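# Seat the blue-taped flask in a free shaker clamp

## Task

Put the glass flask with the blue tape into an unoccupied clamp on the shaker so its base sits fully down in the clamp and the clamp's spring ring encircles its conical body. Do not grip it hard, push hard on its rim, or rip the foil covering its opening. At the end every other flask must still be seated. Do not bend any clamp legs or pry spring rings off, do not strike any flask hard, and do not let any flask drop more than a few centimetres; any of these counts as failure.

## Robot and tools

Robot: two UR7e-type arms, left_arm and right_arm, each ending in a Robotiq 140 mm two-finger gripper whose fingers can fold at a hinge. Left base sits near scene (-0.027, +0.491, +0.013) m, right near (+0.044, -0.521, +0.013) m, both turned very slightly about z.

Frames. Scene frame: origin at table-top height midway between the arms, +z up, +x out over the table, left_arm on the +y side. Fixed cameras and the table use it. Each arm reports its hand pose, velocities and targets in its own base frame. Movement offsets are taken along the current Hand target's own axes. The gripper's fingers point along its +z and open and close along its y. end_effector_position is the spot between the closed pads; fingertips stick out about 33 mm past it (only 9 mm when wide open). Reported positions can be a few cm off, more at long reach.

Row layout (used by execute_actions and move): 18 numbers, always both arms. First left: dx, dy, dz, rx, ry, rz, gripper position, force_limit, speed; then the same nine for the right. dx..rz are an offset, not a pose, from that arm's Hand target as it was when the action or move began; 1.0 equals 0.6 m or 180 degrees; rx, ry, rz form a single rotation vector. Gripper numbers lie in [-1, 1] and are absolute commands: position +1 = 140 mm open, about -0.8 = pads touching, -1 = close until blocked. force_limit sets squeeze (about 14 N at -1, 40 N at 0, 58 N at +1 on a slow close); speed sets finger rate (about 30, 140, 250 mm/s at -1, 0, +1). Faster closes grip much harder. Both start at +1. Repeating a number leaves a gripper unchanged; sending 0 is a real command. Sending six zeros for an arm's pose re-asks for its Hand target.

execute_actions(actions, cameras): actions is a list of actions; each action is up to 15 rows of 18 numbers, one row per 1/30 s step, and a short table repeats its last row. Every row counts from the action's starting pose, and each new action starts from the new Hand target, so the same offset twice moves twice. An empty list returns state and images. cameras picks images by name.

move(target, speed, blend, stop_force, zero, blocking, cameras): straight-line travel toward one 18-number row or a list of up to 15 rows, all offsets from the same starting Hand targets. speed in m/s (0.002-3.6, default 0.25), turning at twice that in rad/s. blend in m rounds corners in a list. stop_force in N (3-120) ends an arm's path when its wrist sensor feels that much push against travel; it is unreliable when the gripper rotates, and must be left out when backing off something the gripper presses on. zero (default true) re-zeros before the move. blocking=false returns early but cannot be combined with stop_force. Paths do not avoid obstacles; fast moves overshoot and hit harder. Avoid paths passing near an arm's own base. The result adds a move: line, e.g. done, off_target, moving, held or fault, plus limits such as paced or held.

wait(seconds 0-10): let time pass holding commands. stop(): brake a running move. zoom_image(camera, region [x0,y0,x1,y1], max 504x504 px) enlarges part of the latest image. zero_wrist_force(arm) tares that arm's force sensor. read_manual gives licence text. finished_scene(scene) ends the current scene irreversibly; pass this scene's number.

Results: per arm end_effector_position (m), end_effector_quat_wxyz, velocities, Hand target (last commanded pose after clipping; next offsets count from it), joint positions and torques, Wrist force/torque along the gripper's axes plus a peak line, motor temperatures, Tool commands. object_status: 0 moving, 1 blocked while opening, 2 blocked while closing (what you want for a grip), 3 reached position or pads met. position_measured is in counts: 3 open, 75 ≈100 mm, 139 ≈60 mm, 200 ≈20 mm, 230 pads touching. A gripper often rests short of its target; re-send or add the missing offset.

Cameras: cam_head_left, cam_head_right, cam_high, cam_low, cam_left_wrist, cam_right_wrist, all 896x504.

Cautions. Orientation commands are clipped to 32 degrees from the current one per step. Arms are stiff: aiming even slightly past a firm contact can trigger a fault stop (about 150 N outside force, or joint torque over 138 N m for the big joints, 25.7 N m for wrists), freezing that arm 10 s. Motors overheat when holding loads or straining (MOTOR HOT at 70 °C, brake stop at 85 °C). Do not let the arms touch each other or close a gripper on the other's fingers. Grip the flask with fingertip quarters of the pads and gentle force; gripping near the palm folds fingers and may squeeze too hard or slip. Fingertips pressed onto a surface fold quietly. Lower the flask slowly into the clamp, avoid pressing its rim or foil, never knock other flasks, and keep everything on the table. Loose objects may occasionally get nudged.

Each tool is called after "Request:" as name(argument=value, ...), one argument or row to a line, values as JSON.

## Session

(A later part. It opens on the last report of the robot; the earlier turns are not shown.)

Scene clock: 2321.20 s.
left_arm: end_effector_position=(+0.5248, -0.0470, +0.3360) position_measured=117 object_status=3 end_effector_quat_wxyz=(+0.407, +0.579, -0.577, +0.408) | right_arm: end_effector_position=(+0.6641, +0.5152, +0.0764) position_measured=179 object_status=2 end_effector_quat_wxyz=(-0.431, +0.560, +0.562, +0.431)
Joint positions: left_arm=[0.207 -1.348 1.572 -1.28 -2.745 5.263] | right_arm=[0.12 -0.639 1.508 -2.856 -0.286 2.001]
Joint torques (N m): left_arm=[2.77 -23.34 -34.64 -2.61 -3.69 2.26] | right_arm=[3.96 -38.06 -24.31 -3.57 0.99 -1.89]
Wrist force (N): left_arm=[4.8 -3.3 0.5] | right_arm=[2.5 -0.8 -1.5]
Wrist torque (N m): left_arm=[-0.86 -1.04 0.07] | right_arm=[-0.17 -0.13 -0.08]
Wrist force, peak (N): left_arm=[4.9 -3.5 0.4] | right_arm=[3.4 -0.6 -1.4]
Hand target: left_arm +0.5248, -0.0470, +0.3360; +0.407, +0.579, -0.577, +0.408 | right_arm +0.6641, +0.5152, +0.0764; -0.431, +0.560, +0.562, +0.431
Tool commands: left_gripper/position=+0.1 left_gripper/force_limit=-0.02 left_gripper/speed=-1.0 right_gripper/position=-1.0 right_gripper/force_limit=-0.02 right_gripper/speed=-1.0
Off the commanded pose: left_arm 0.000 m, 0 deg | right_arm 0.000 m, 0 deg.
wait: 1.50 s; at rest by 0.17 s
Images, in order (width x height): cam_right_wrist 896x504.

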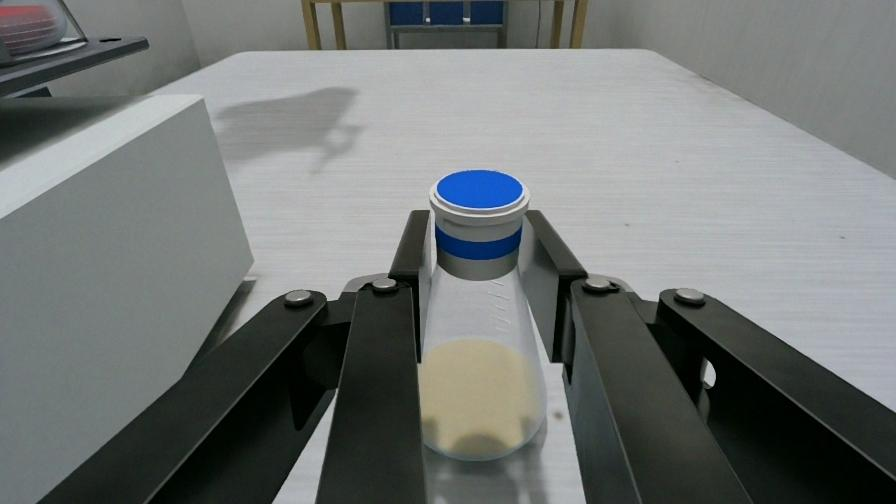

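Request:
move(
  target=[
    [0,0,0,0,0,0,0.1,-0.02,-1,0.4557,0,-0.1222,0,0,0,-1,-0.02,-1],
    [0,0,0,0,0,0,0.1,-0.02,-1,0.4105,-0.3443,-0.2905,0,0,0,-1,-0.02,-1],
    [0,0,0,0,0,0,0.1,-0.02,-1,0.2575,-0.3443,-0.2495,0,0,0,-1,-0.02,-1],
  ],
  speed=[0.2,0.2,0.1],
  blend=0.02,
  cameras=["cam_low","cam_right_wrist"],
)

Request:
zoom_image(
  camera="cam_right_wrist",
  region=[360, 260, 600, 504],
)

Request:
zoom_image(
  camera="cam_low",
  region=[395, 130, 495, 220],
)

Scene clock: 2344.73 s.
left_arm: end_effector_position=(+0.5248, -0.0470, +0.3360) position_measured=117 object_status=3 end_effector_quat_wxyz=(+0.407, +0.579, -0.577, +0.408) | right_arm: end_effector_position=(+0.4575, +0.4099, +0.2640) position_measured=179 object_status=2 end_effector_quat_wxyz=(-0.431, +0.560, +0.562, +0.430)
Joint positions: left_arm=[0.207 -1.348 1.572 -1.28 -2.745 5.263] | right_arm=[-0.053 -1.498 2.1 -1.971 -0.266 1.361]
Joint torques (N m): left_arm=[5.33 -25.64 -33.07 -2.94 -3.93 2.28] | right_arm=[5.58 -33.2 -32.51 -0.85 4.61 -1.24]
Wrist force (N): left_arm=[5.0 -3.4 0.5] | right_arm=[-0.7 -0.5 0.4]
Wrist torque (N m): left_arm=[-0.88 -1.06 0.07] | right_arm=[-0.16 -0.06 -0.07]
Wrist force, peak (N): left_arm=[5.1 -3.4 0.6] | right_arm=[-4.4 -0.5 1.1]
Hand target: left_arm +0.5248, -0.0470, +0.3360; +0.407, +0.579, -0.577, +0.408 | right_arm +0.4576, +0.4099, +0.2641; -0.431, +0.560, +0.562, +0.431
Off the commanded pose: left_arm 0.000 m, 0 deg | right_arm 0.000 m, 0 deg.
move: done
Images, in order (width x height): cam_low 896x504, cam_right_wrist 896x504.

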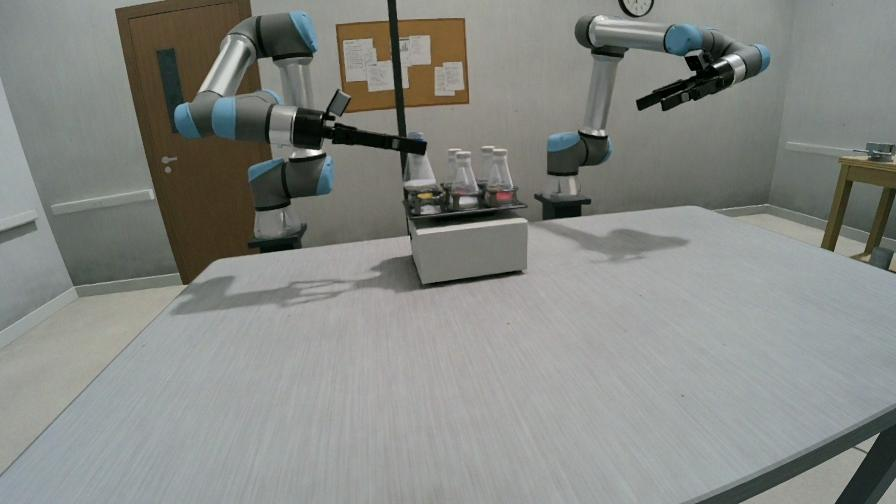

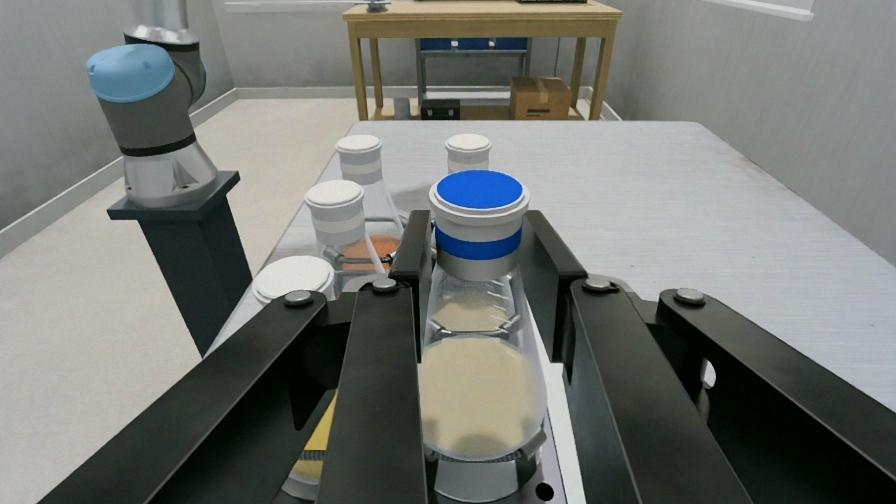

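Scaled by 2.066 from the camera's 896x504 image, which has a finer 1280x720 frame.

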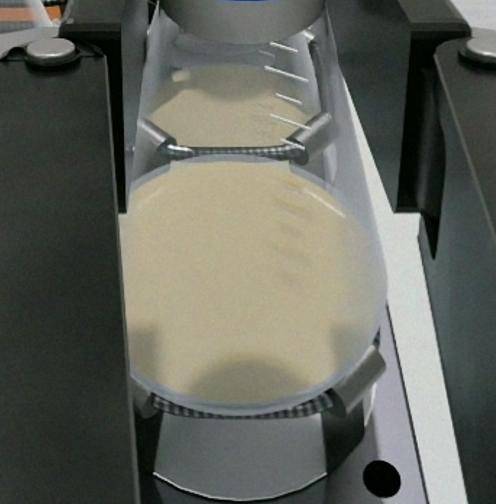

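Scaled by 5.040 from the camera's 896x504 image, which has a finer 1280x720 frame.

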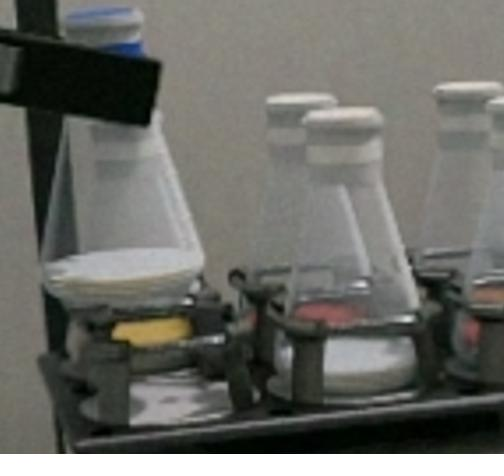

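Request:
move(
  target=[
    [0,0,0,0,0,0,0.1,-0.02,-1,0.0017,0,0.0064,0,0,0,-1,-0.02,-1],
    [0,0,0,0,0,0,0.1,-0.02,-1,-0.0466,0,0.0193,0,0,0,-1,-0.02,-1],
  ],
  speed=0.015,
  stop_force=10,
)

Request:
move(
  target=[0,0,0,0,0,0,0.1,-0.02,-1,-0.0483,0,0.0129,0,0,0,-1,-0.02,-1],
  speed=0.01,
  stop_force=35,
  cameras=["cam_low","cam_right_wrist"],
)

Request:
zoom_image(
  camera="cam_right_wrist",
  region=[360, 260, 600, 504],
)

Request:
zoom_image(
  camera="cam_low",
  region=[395, 130, 495, 220],
)

Scene clock: 2361.20 s.
left_arm: end_effector_position=(+0.5248, -0.0470, +0.3360) position_measured=117 object_status=3 end_effector_quat_wxyz=(+0.407, +0.579, -0.577, +0.408) | right_arm: end_effector_position=(+0.4576, +0.4139, +0.2493) position_measured=179 object_status=2 end_effector_quat_wxyz=(-0.431, +0.560, +0.562, +0.431)
Joint positions: left_arm=[0.207 -1.348 1.572 -1.28 -2.745 5.263] | right_arm=[-0.044 -1.468 2.123 -2.055 -0.265 1.393]
Joint torques (N m): left_arm=[5.18 -25.38 -32.18 -3.08 -3.59 2.35] | right_arm=[-6.55 -32.65 -30.84 -3.62 -0.24 -1.06]
Wrist force (N): left_arm=[4.9 -3.3 0.5] | right_arm=[7.5 -0.9 0.1]
Wrist torque (N m): left_arm=[-0.85 -1.04 0.08] | right_arm=[-0.16 -0.24 0.19]
Wrist force, peak (N): left_arm=[5.0 -3.4 0.7] | right_arm=[18.1 0.4 0.3]
Hand target: left_arm +0.5248, -0.0470, +0.3360; +0.407, +0.579, -0.577, +0.408 | right_arm +0.4576, +0.4139, +0.2493; -0.431, +0.560, +0.562, +0.431 (not the last commanded pose)
Off the commanded pose: left_arm 0.000 m, 0 deg | right_arm 0.015 m, 0 deg.
move: contact (right_arm); path passed 1 of 2 targets

Scene clock: 2362.53 s.
left_arm: end_effector_position=(+0.5248, -0.0470, +0.3360) position_measured=117 object_status=3 end_effector_quat_wxyz=(+0.407, +0.579, -0.577, +0.408) | right_arm: end_effector_position=(+0.4577, +0.4140, +0.2469) position_measured=179 object_status=2 end_effector_quat_wxyz=(-0.431, +0.560, +0.561, +0.431)
Joint positions: left_arm=[0.207 -1.348 1.572 -1.28 -2.745 5.263] | right_arm=[-0.044 -1.464 2.127 -2.064 -0.263 1.393]
Joint torques (N m): left_arm=[4.5 -26.04 -34.06 -3.28 -3.49 2.21] | right_arm=[-10.09 -24.14 -24.82 -0.54 -7.09 -3]
Wrist force (N): left_arm=[4.7 -3.3 0.5] | right_arm=[35.3 -8.7 -1.3]
Wrist torque (N m): left_arm=[-0.86 -1.01 0.07] | right_arm=[-0.03 -0.47 1.02]
Wrist force, peak (N): left_arm=[5.1 -3.3 0.5] | right_arm=[45.1 -7.6 -1.2]
Hand target: left_arm +0.5248, -0.0470, +0.3360; +0.407, +0.579, -0.577, +0.408 | right_arm +0.4576, +0.4139, +0.2467; -0.431, +0.560, +0.562, +0.431 (not the last commanded pose)
Off the commanded pose: left_arm 0.000 m, 0 deg | right_arm 0.028 m, 0 deg.
move: contact (right_arm)
Images, in order (width x height): cam_low 896x504, cam_right_wrist 896x504.

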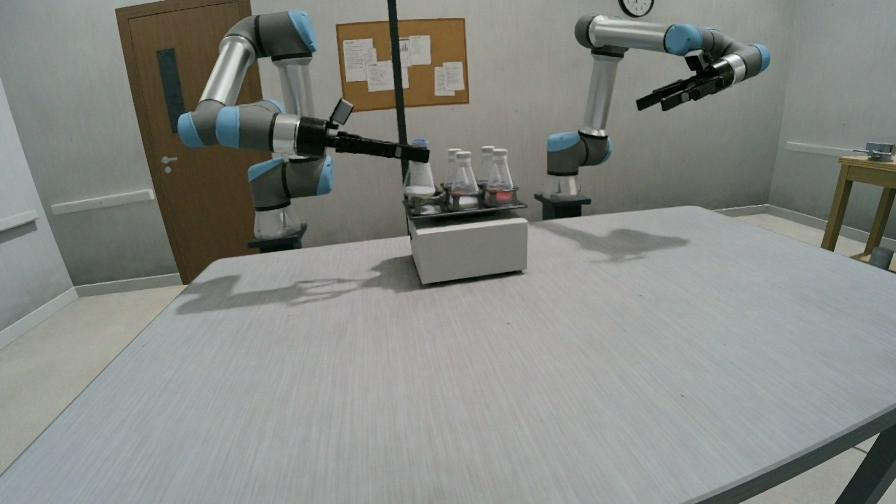

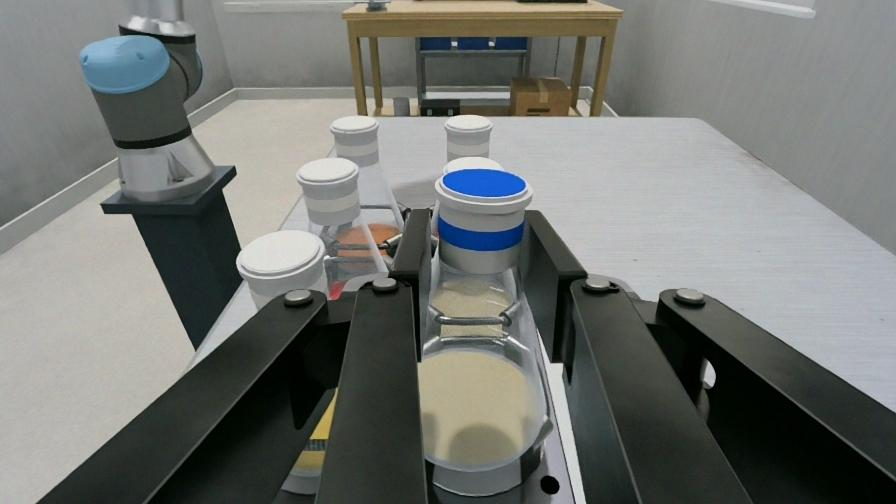

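Scaled by 2.066 from the camera's 896x504 image, which has a finer 1280x720 frame.

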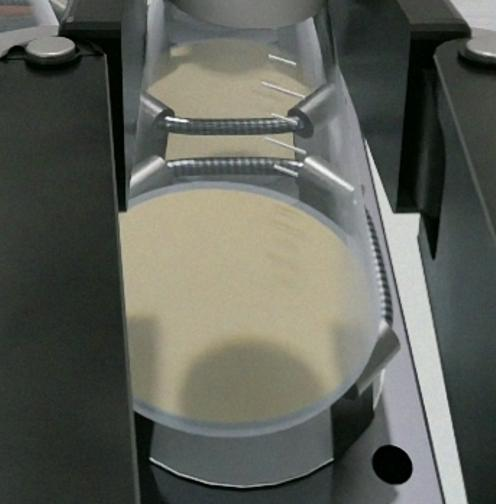

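Scaled by 5.040 from the camera's 896x504 image, which has a finer 1280x720 frame.

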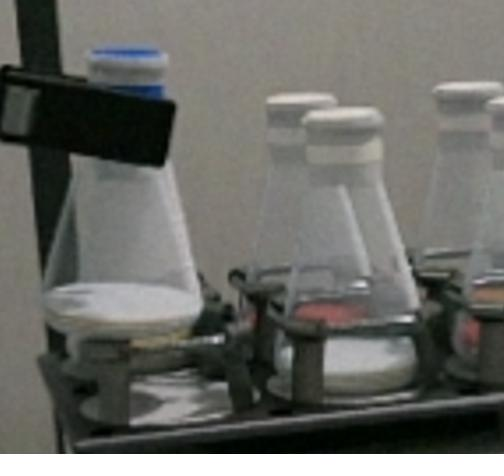

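Request:
execute_actions(
  actions=[],
  cameras=["cam_right_wrist","cam_low"],
)

Request:
zoom_image(
  camera="cam_right_wrist",
  region=[360, 200, 660, 504],
)

Request:
zoom_image(
  camera="cam_low",
  region=[380, 110, 540, 230],
)

Scene clock: 2397.00 s.
left_arm: end_effector_position=(+0.5248, -0.0470, +0.3360) position_measured=117 object_status=3 end_effector_quat_wxyz=(+0.407, +0.579, -0.577, +0.408) | right_arm: end_effector_position=(+0.4577, +0.4140, +0.2469) position_measured=179 object_status=2 end_effector_quat_wxyz=(-0.431, +0.560, +0.561, +0.431)
Joint positions: left_arm=[0.207 -1.348 1.572 -1.28 -2.745 5.263] | right_arm=[-0.044 -1.464 2.127 -2.064 -0.263 1.393]
Joint velocities: within noise
Joint torques (N m): left_arm=[3.66 -25.82 -33.68 -3.11 -3.64 2.2] | right_arm=[-13.7 -22.74 -24.08 -3.66 -6.68 -2.92]
Motor temperatures (°C): left_arm=[29 32 28 36 40 37] | right_arm=[29 28 28 35 32 39]
Wrist force (N): left_arm=[4.8 -3.5 0.7] | right_arm=[36.0 -8.3 -1.3]
Wrist torque (N m): left_arm=[-0.90 -1.02 0.07] | right_arm=[0.01 -0.46 1.02]
Wrist force, peak (N): left_arm=[5.0 -3.6 0.4] | right_arm=[36.3 -8.3 -1.1]
Hand target: left_arm +0.5248, -0.0470, +0.3360; +0.407, +0.579, -0.577, +0.408 | right_arm +0.4576, +0.4139, +0.2467; -0.431, +0.560, +0.562, +0.431 (not the last commanded pose)
Tool commands: left_gripper/position=+0.1 left_gripper/force_limit=-0.02 left_gripper/speed=-1.0 right_gripper/position=-1.0 right_gripper/force_limit=-0.02 right_gripper/speed=-1.0
Off the commanded pose: left_arm 0.000 m, 0 deg | right_arm 0.028 m, 0 deg.
Images, in order (width x height): cam_low 896x504, cam_right_wrist 896x504.

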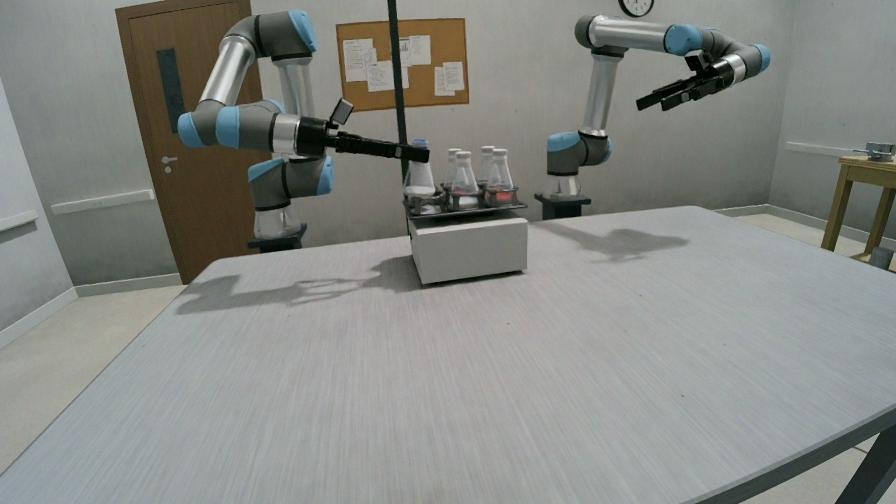

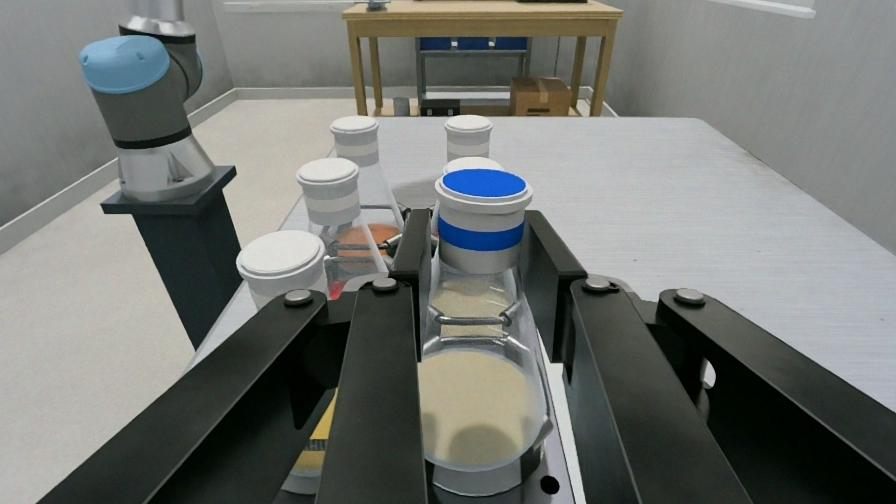

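Scaled by 1.658 from the camera's 896x504 image, which has a finer 1280x720 frame.

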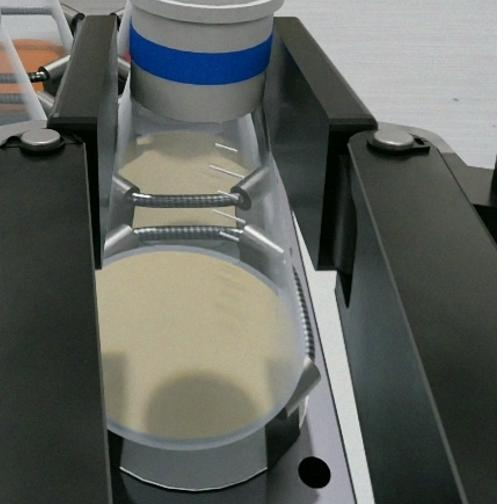

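Scaled by 3.150 from the camera's 896x504 image, which has a finer 1280x720 frame.

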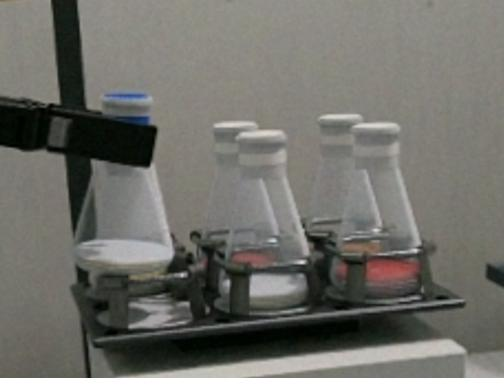

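Request:
move(
  target=[
    [0,0,0,0,0,0,0.1,-0.02,-1,0.0161,0,-0.0043,0,0,0,-1,-0.02,-1],
    [0,0,0,0,0,0,0.1,-0.02,-1,0.0204,0,0.0118,0,0,0,-1,-0.02,-1],
  ],
  speed=0.04,
  cameras=["cam_right_wrist","cam_low"],
)

Request:
zoom_image(
  camera="cam_right_wrist",
  region=[360, 200, 660, 504],
)

Request:
zoom_image(
  camera="cam_low",
  region=[380, 110, 540, 230],
)

Scene clock: 2415.27 s.
left_arm: end_effector_position=(+0.5248, -0.0470, +0.3360) position_measured=117 object_status=3 end_effector_quat_wxyz=(+0.407, +0.579, -0.577, +0.408) | right_arm: end_effector_position=(+0.4576, +0.4239, +0.2566) position_measured=179 object_status=2 end_effector_quat_wxyz=(-0.431, +0.560, +0.562, +0.431) end_effector_velocity=(+0.000, +0.000, +0.000) end_effector_angular_velocity=(+0.001, +0.000, +0.001)
Joint positions: left_arm=[0.207 -1.348 1.572 -1.28 -2.745 5.263] | right_arm=[-0.022 -1.464 2.121 -2.139 -0.261 1.477]
Joint velocities: left_arm=[within noise] | right_arm=[0 -0.001 0 0.005 0.001 -0.004]
Joint torques (N m): left_arm=[4.96 -25.64 -33.96 -3.42 -3.78 2.21] | right_arm=[-6.32 -36.62 -17.62 -0.99 0.16 -2.22]
Wrist force (N): left_arm=[4.9 -3.2 0.6] | right_arm=[-1.0 -0.4 0.3]
Wrist torque (N m): left_arm=[-0.85 -1.05 0.08] | right_arm=[-0.14 -0.01 0.06]
Wrist force, peak (N): left_arm=[4.9 -3.6 0.7] | right_arm=[36.3 -8.4 -1.1]
Hand target: left_arm +0.5248, -0.0470, +0.3360; +0.407, +0.579, -0.577, +0.408 | right_arm +0.4576, +0.4239, +0.2567; -0.431, +0.560, +0.562, +0.431
Off the commanded pose: left_arm 0.000 m, 0 deg | right_arm 0.000 m, 0 deg.
move: done
Images, in order (width x height): cam_low 896x504, cam_right_wrist 896x504.

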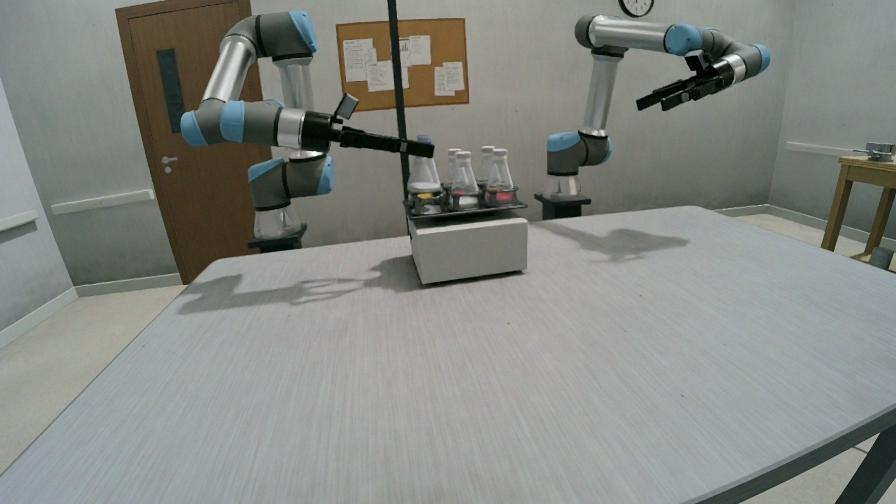

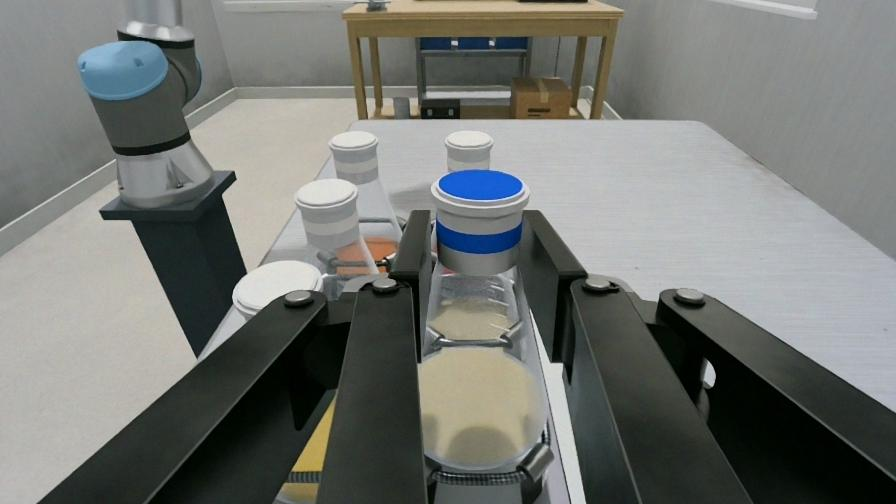

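Scaled by 1.658 from the camera's 896x504 image, which has a finer 1280x720 frame.

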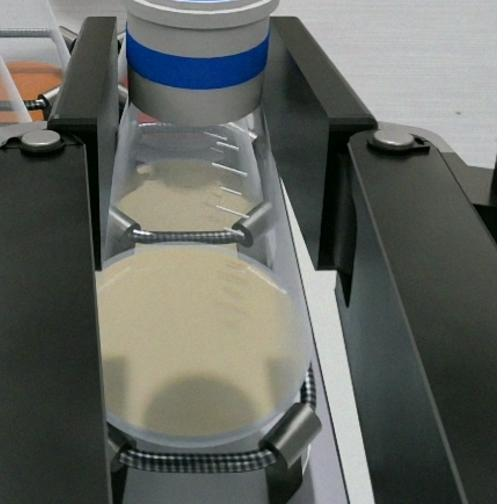

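Scaled by 3.150 from the camera's 896x504 image, which has a finer 1280x720 frame.

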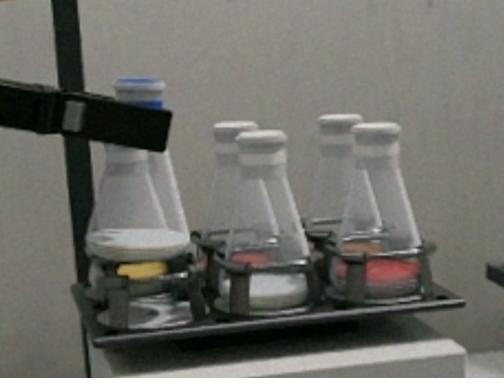

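Request:
move(
  target=[0,0,0,0,0,0,0.1,-0.02,-1,0.0022,0.0008,0.0081,0,0,0,-1,-0.02,-1],
  speed=0.04,
)

Request:
move(
  target=[0,0,0,0,0,0,0.1,-0.02,-1,-0.0322,0,0.00863,0,0,0,-1,-0.02,-1],
  speed=0.012,
  stop_force=25,
  cameras=["cam_right_wrist","cam_low"],
)

Request:
zoom_image(
  camera="cam_right_wrist",
  region=[360, 200, 660, 504],
)

Request:
zoom_image(
  camera="cam_low",
  region=[380, 110, 540, 230],
)

Scene clock: 2427.60 s.
left_arm: end_effector_position=(+0.5248, -0.0470, +0.3360) position_measured=117 object_status=3 end_effector_quat_wxyz=(+0.407, +0.579, -0.577, +0.408) | right_arm: end_effector_position=(+0.4580, +0.4290, +0.2566) position_measured=179 object_status=2 end_effector_quat_wxyz=(-0.431, +0.560, +0.562, +0.431)
Joint positions: left_arm=[0.207 -1.348 1.572 -1.28 -2.745 5.263] | right_arm=[-0.011 -1.453 2.122 -2.192 -0.261 1.52]
Joint torques (N m): left_arm=[4.34 -24.04 -33.23 -3.39 -3.56 2.49] | right_arm=[-5.66 -28.28 -11.68 -1.06 4.68 -1.62]
Wrist force (N): left_arm=[4.7 -3.4 0.7] | right_arm=[-1.0 -0.3 0.0]
Wrist torque (N m): left_arm=[-0.89 -1.00 0.07] | right_arm=[-0.13 0.02 -0.10]
Wrist force, peak (N): left_arm=[5.0 -3.4 0.6] | right_arm=[-1.0 -0.8 0.2]
Hand target: left_arm +0.5248, -0.0470, +0.3360; +0.407, +0.579, -0.577, +0.408 | right_arm +0.4581, +0.4289, +0.2567; -0.431, +0.560, +0.562, +0.431
Off the commanded pose: left_arm 0.000 m, 0 deg | right_arm 0.000 m, 0 deg.
move: done

Scene clock: 2429.80 s.
left_arm: end_effector_position=(+0.5248, -0.0470, +0.3360) position_measured=117 object_status=3 end_effector_quat_wxyz=(+0.407, +0.579, -0.577, +0.408) | right_arm: end_effector_position=(+0.4581, +0.4290, +0.2428) position_measured=179 object_status=2 end_effector_quat_wxyz=(-0.431, +0.560, +0.562, +0.431)
Joint positions: left_arm=[0.207 -1.348 1.572 -1.28 -2.745 5.263] | right_arm=[-0.011 -1.429 2.139 -2.233 -0.26 1.519]
Joint torques (N m): left_arm=[4.4 -24.68 -32.82 -3.21 -3.51 2.26] | right_arm=[-6.29 -32.05 -25.12 0.6 -3.95 -1.84]
Wrist force (N): left_arm=[4.7 -3.2 0.6] | right_arm=[14.1 5.0 0.8]
Wrist torque (N m): left_arm=[-0.85 -1.01 0.08] | right_arm=[-0.29 -0.27 -0.16]
Wrist force, peak (N): left_arm=[4.9 -3.5 0.7] | right_arm=[28.1 5.8 0.3]
Hand target: left_arm +0.5248, -0.0470, +0.3360; +0.407, +0.579, -0.577, +0.408 | right_arm +0.4581, +0.4290, +0.2428; -0.431, +0.560, +0.562, +0.431 (not the last commanded pose)
Off the commanded pose: left_arm 0.000 m, 0 deg | right_arm 0.006 m, 0 deg.
move: contact (right_arm)
Images, in order (width x height): cam_low 896x504, cam_right_wrist 896x504.

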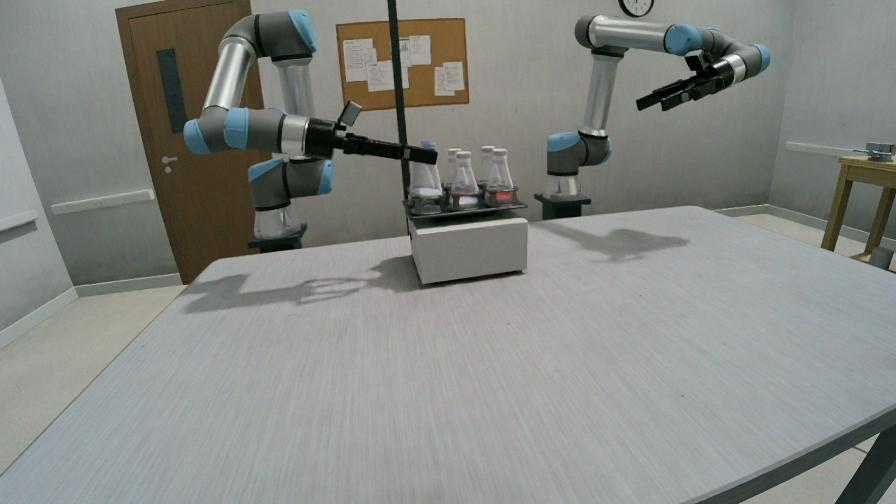

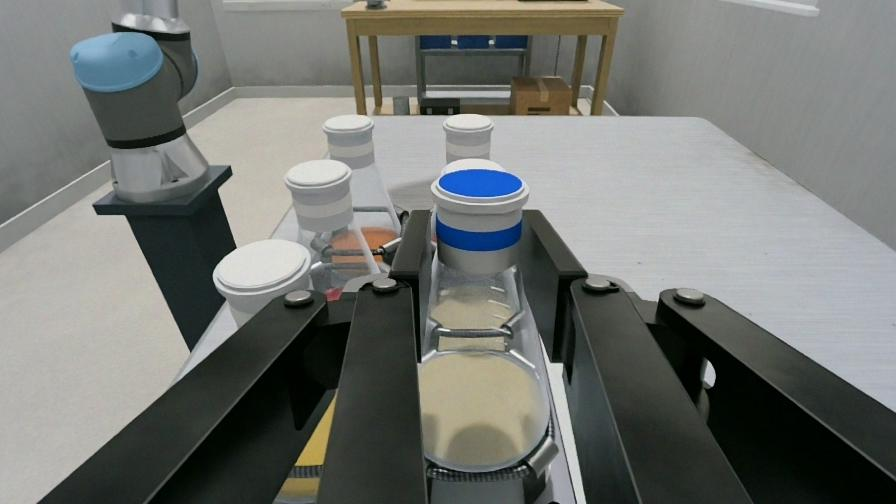

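Scaled by 1.658 from the camera's 896x504 image, which has a finer 1280x720 frame.

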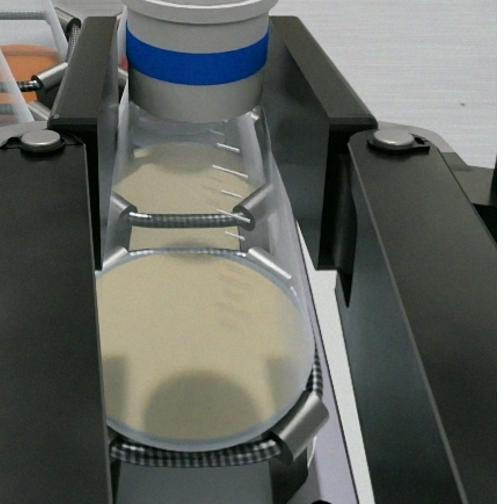

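Scaled by 3.150 from the camera's 896x504 image, which has a finer 1280x720 frame.

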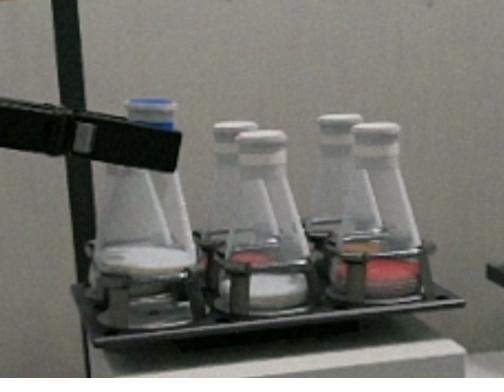

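Request:
move(
  target=[0,0,0,0,0,0,0.1,-0.02,-1,-0.0403,0,0.0108,0,0,0,-1,-0.02,-1],
  speed=0.012,
  stop_force=45,
  cameras=["cam_right_wrist","cam_low"],
)

Request:
zoom_image(
  camera="cam_right_wrist",
  region=[360, 200, 660, 504],
)

Request:
zoom_image(
  camera="cam_low",
  region=[380, 110, 540, 230],
)

Scene clock: 2440.50 s.
left_arm: end_effector_position=(+0.5248, -0.0470, +0.3360) position_measured=117 object_status=3 end_effector_quat_wxyz=(+0.407, +0.579, -0.577, +0.408) | right_arm: end_effector_position=(+0.4592, +0.4328, +0.2365) position_measured=179 object_status=2 end_effector_quat_wxyz=(-0.447, +0.547, +0.547, +0.449)
Joint positions: left_arm=[0.207 -1.348 1.572 -1.28 -2.745 5.263] | right_arm=[-0.012 -1.382 2.166 -2.303 -0.198 1.515]
Joint torques (N m): left_arm=[5.26 -25.94 -32.29 -3.53 -3.83 2.27] | right_arm=[-10.39 -23.21 4.15 -0.7 -6.96 1.68]
Wrist force (N): left_arm=[4.9 -3.4 0.6] | right_arm=[40.5 5.1 8.0]
Wrist torque (N m): left_arm=[-0.89 -1.04 0.08] | right_arm=[-0.47 -0.25 -0.01]
Wrist force, peak (N): left_arm=[5.0 -3.5 0.5] | right_arm=[44.3 11.8 0.2]
Hand target: left_arm +0.5248, -0.0470, +0.3360; +0.407, +0.579, -0.577, +0.408 | right_arm +0.4582, +0.4290, +0.2178; -0.431, +0.560, +0.562, +0.431
Off the commanded pose: left_arm 0.000 m, 0 deg | right_arm 0.019 m, 4 deg.
move: off_target (right_arm)
Images, in order (width x height): cam_low 896x504, cam_right_wrist 896x504.

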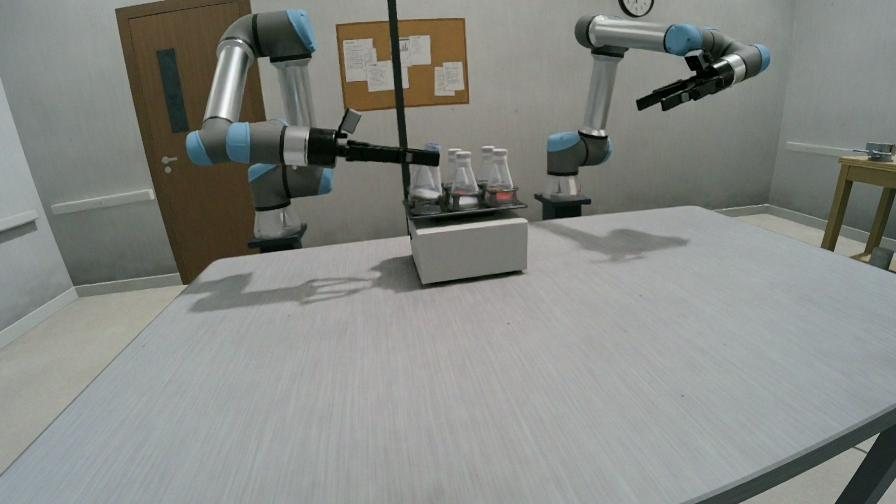

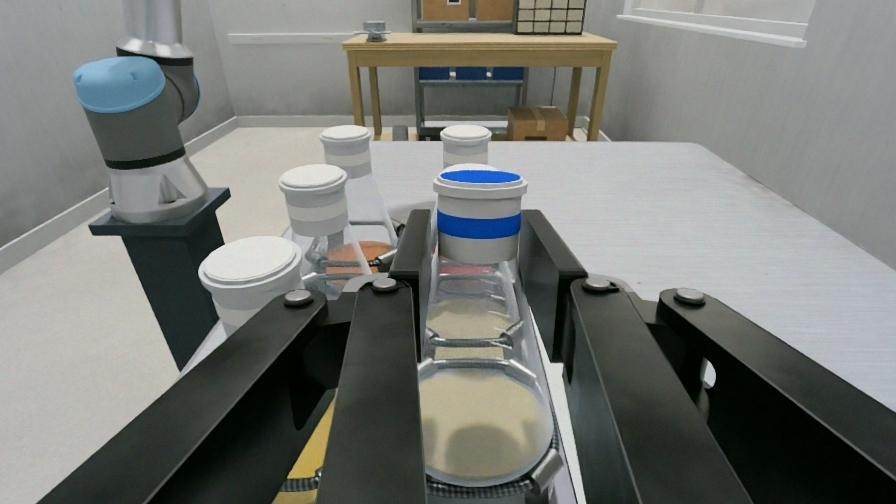

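Scaled by 1.658 from the camera's 896x504 image, which has a finer 1280x720 frame.

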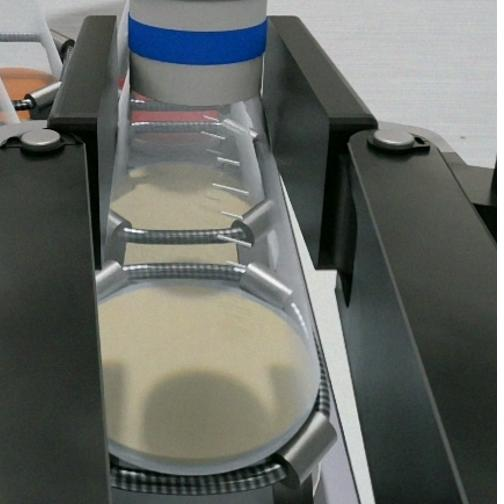

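Scaled by 3.150 from the camera's 896x504 image, which has a finer 1280x720 frame.

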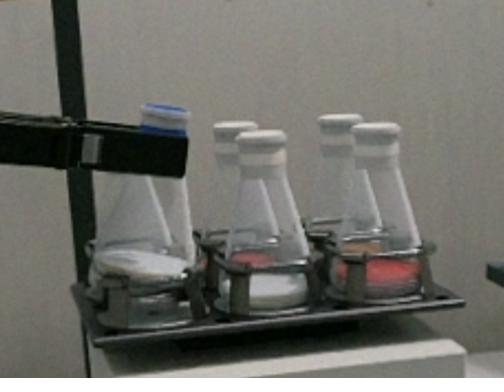

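Request:
move(
  target=[0,0,0,0,0,0,0.1,-0.02,-1,-0.0069,0,-0.0258,0,0.044,0,-1,-0.02,-1],
  speed=0.012,
  stop_force=45,
  cameras=["cam_right_wrist","cam_low"],
)

Request:
zoom_image(
  camera="cam_right_wrist",
  region=[360, 200, 660, 504],
)

Request:
zoom_image(
  camera="cam_low",
  region=[380, 110, 540, 230],
)

Scene clock: 2475.07 s.
left_arm: end_effector_position=(+0.5248, -0.0470, +0.3360) position_measured=117 object_status=3 end_effector_quat_wxyz=(+0.407, +0.579, -0.577, +0.408) | right_arm: end_effector_position=(+0.4718, +0.4140, +0.2419) position_measured=179 object_status=2 end_effector_quat_wxyz=(-0.477, +0.520, +0.501, +0.501)
Joint positions: left_arm=[0.207 -1.348 1.572 -1.28 -2.745 5.263] | right_arm=[-0.066 -1.37 2.151 -1.854 -0.049 1.067]
Joint torques (N m): left_arm=[5.28 -25.77 -33.44 -3.97 -3.97 2.33] | right_arm=[-26.68 11.78 -22.22 0.81 -7.32 -3.97]
Wrist force (N): left_arm=[4.7 -3.3 0.6] | right_arm=[68.8 -36.0 15.1]
Wrist torque (N m): left_arm=[-0.85 -0.99 0.08] | right_arm=[0.17 0.27 2.12]
Wrist force, peak (N): left_arm=[5.1 -3.4 0.6] | right_arm=[68.8 -36.2 15.3]
Hand target: left_arm +0.5248, -0.0470, +0.3360; +0.407, +0.579, -0.577, +0.408 | right_arm +0.4582, +0.4130, +0.2177; -0.469, +0.528, +0.531, +0.469
Off the commanded pose: left_arm 0.000 m, 0 deg | right_arm 0.028 m, 5 deg.
move: off_target (right_arm)
Images, in order (width x height): cam_low 896x504, cam_right_wrist 896x504.

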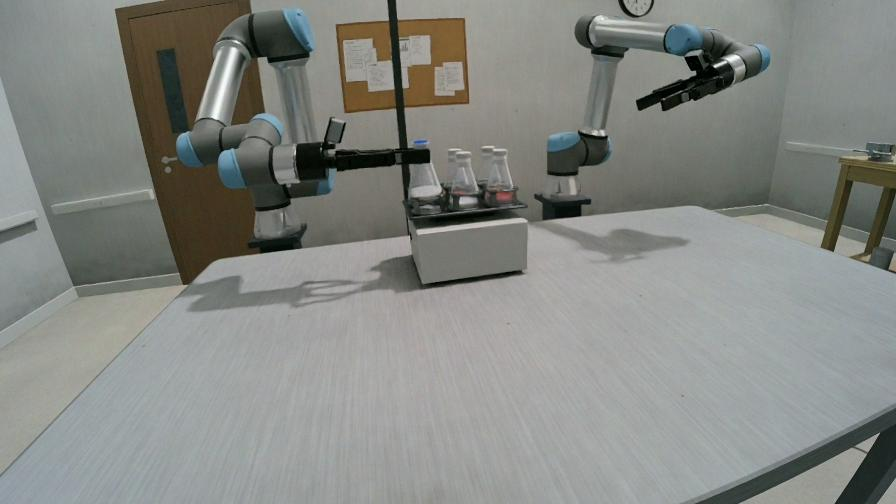

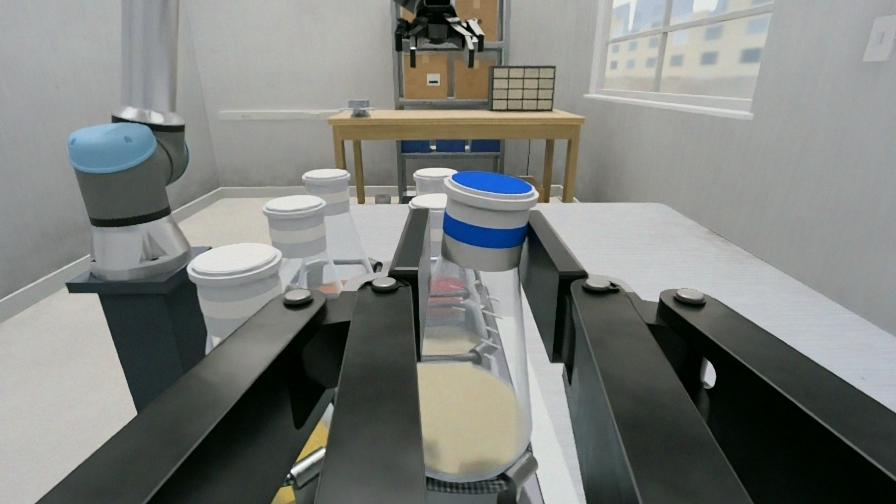

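Scaled by 1.658 from the camera's 896x504 image, which has a finer 1280x720 frame.

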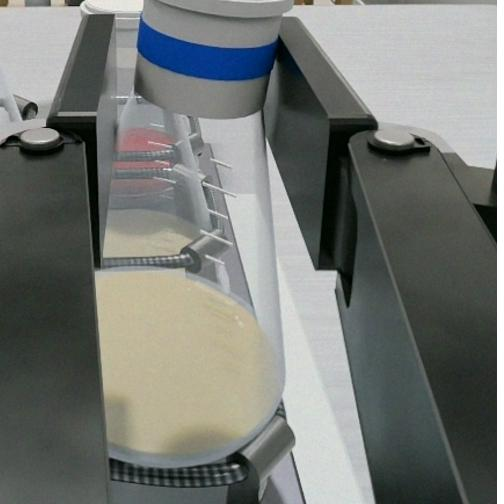

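Scaled by 3.150 from the camera's 896x504 image, which has a finer 1280x720 frame.

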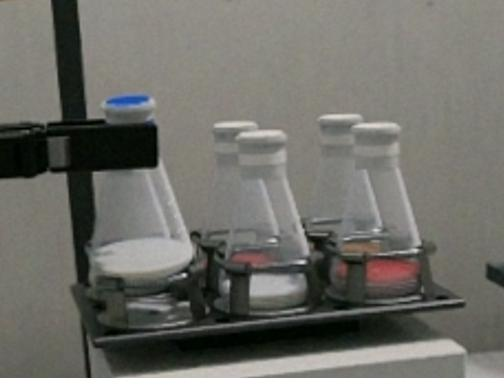

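Request:
move(
  target=[0,0,0,0,0,0,0.1,-0.02,-1,0.04,0.002,-0.001,0,0,0,-1,-0.02,-1],
  speed=0.04,
  cameras=["cam_right_wrist","cam_low"],
)

Request:
zoom_image(
  camera="cam_right_wrist",
  region=[360, 200, 660, 504],
)

Request:
zoom_image(
  camera="cam_low",
  region=[380, 110, 540, 230],
)

Scene clock: 2484.13 s.
left_arm: end_effector_position=(+0.5248, -0.0470, +0.3360) position_measured=117 object_status=3 end_effector_quat_wxyz=(+0.407, +0.579, -0.577, +0.408) | right_arm: end_effector_position=(+0.4594, +0.4153, +0.2418) position_measured=180 object_status=2 end_effector_quat_wxyz=(-0.469, +0.528, +0.531, +0.469)
Joint positions: left_arm=[0.207 -1.348 1.572 -1.28 -2.745 5.263] | right_arm=[-0.059 -1.409 2.127 -1.829 -0.136 1.105]
Joint torques (N m): left_arm=[4.43 -26.06 -33.63 -3.82 -3.64 2.37] | right_arm=[5.74 -12.12 -6.02 -3.08 -2.28 -1.79]
Wrist force (N): left_arm=[4.8 -3.2 0.6] | right_arm=[5.7 5.5 -0.9]
Wrist torque (N m): left_arm=[-0.86 -1.03 0.07] | right_arm=[-0.40 -0.20 -0.29]
Wrist force, peak (N): left_arm=[4.9 -3.5 0.3] | right_arm=[69.0 -36.0 15.3]
Hand target: left_arm +0.5248, -0.0470, +0.3360; +0.407, +0.579, -0.577, +0.408 | right_arm +0.4594, +0.4153, +0.2416; -0.469, +0.528, +0.531, +0.469
Off the commanded pose: left_arm 0.000 m, 0 deg | right_arm 0.000 m, 0 deg.
move: done
Images, in order (width x height): cam_low 896x504, cam_right_wrist 896x504.

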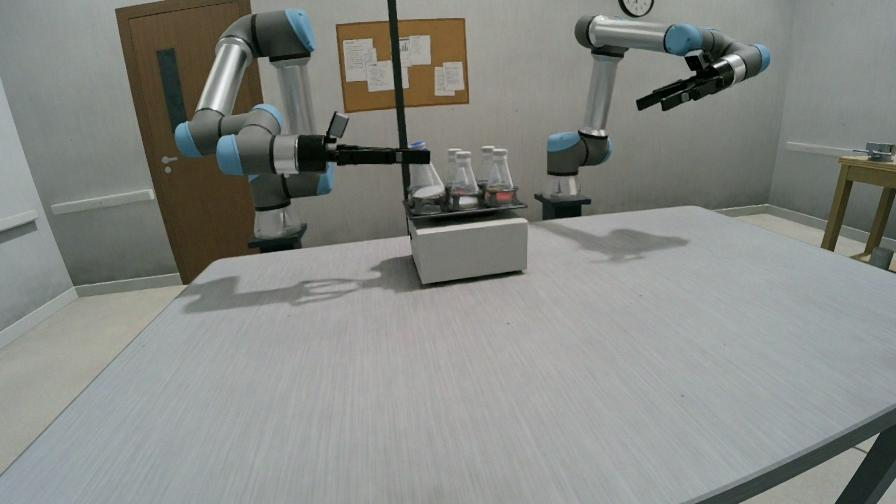

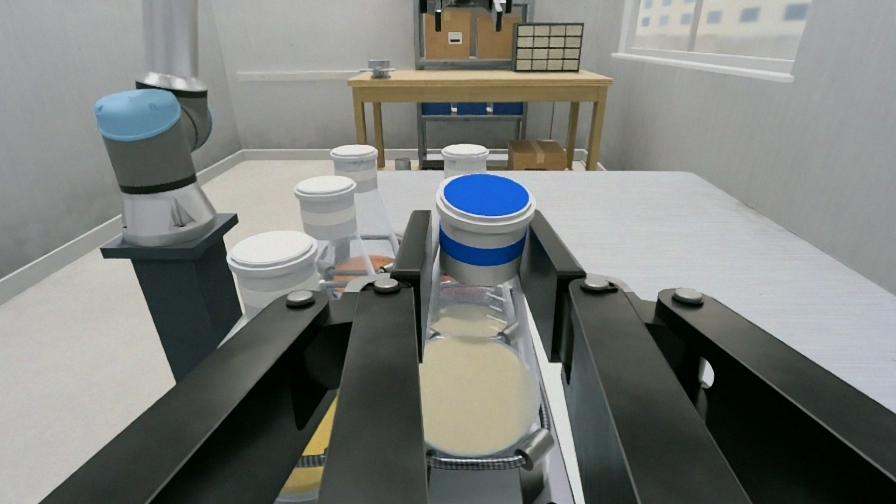

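Scaled by 1.658 from the camera's 896x504 image, which has a finer 1280x720 frame.

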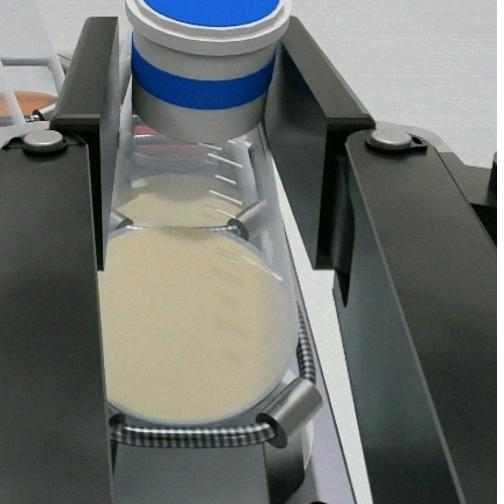

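Scaled by 3.150 from the camera's 896x504 image, which has a finer 1280x720 frame.

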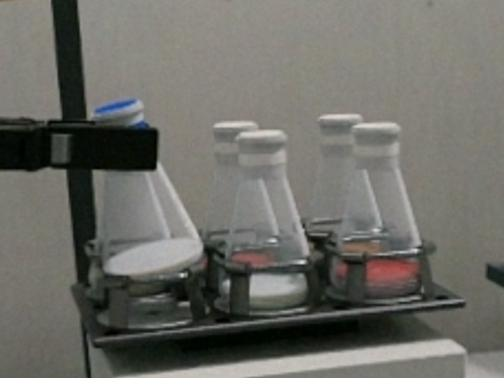

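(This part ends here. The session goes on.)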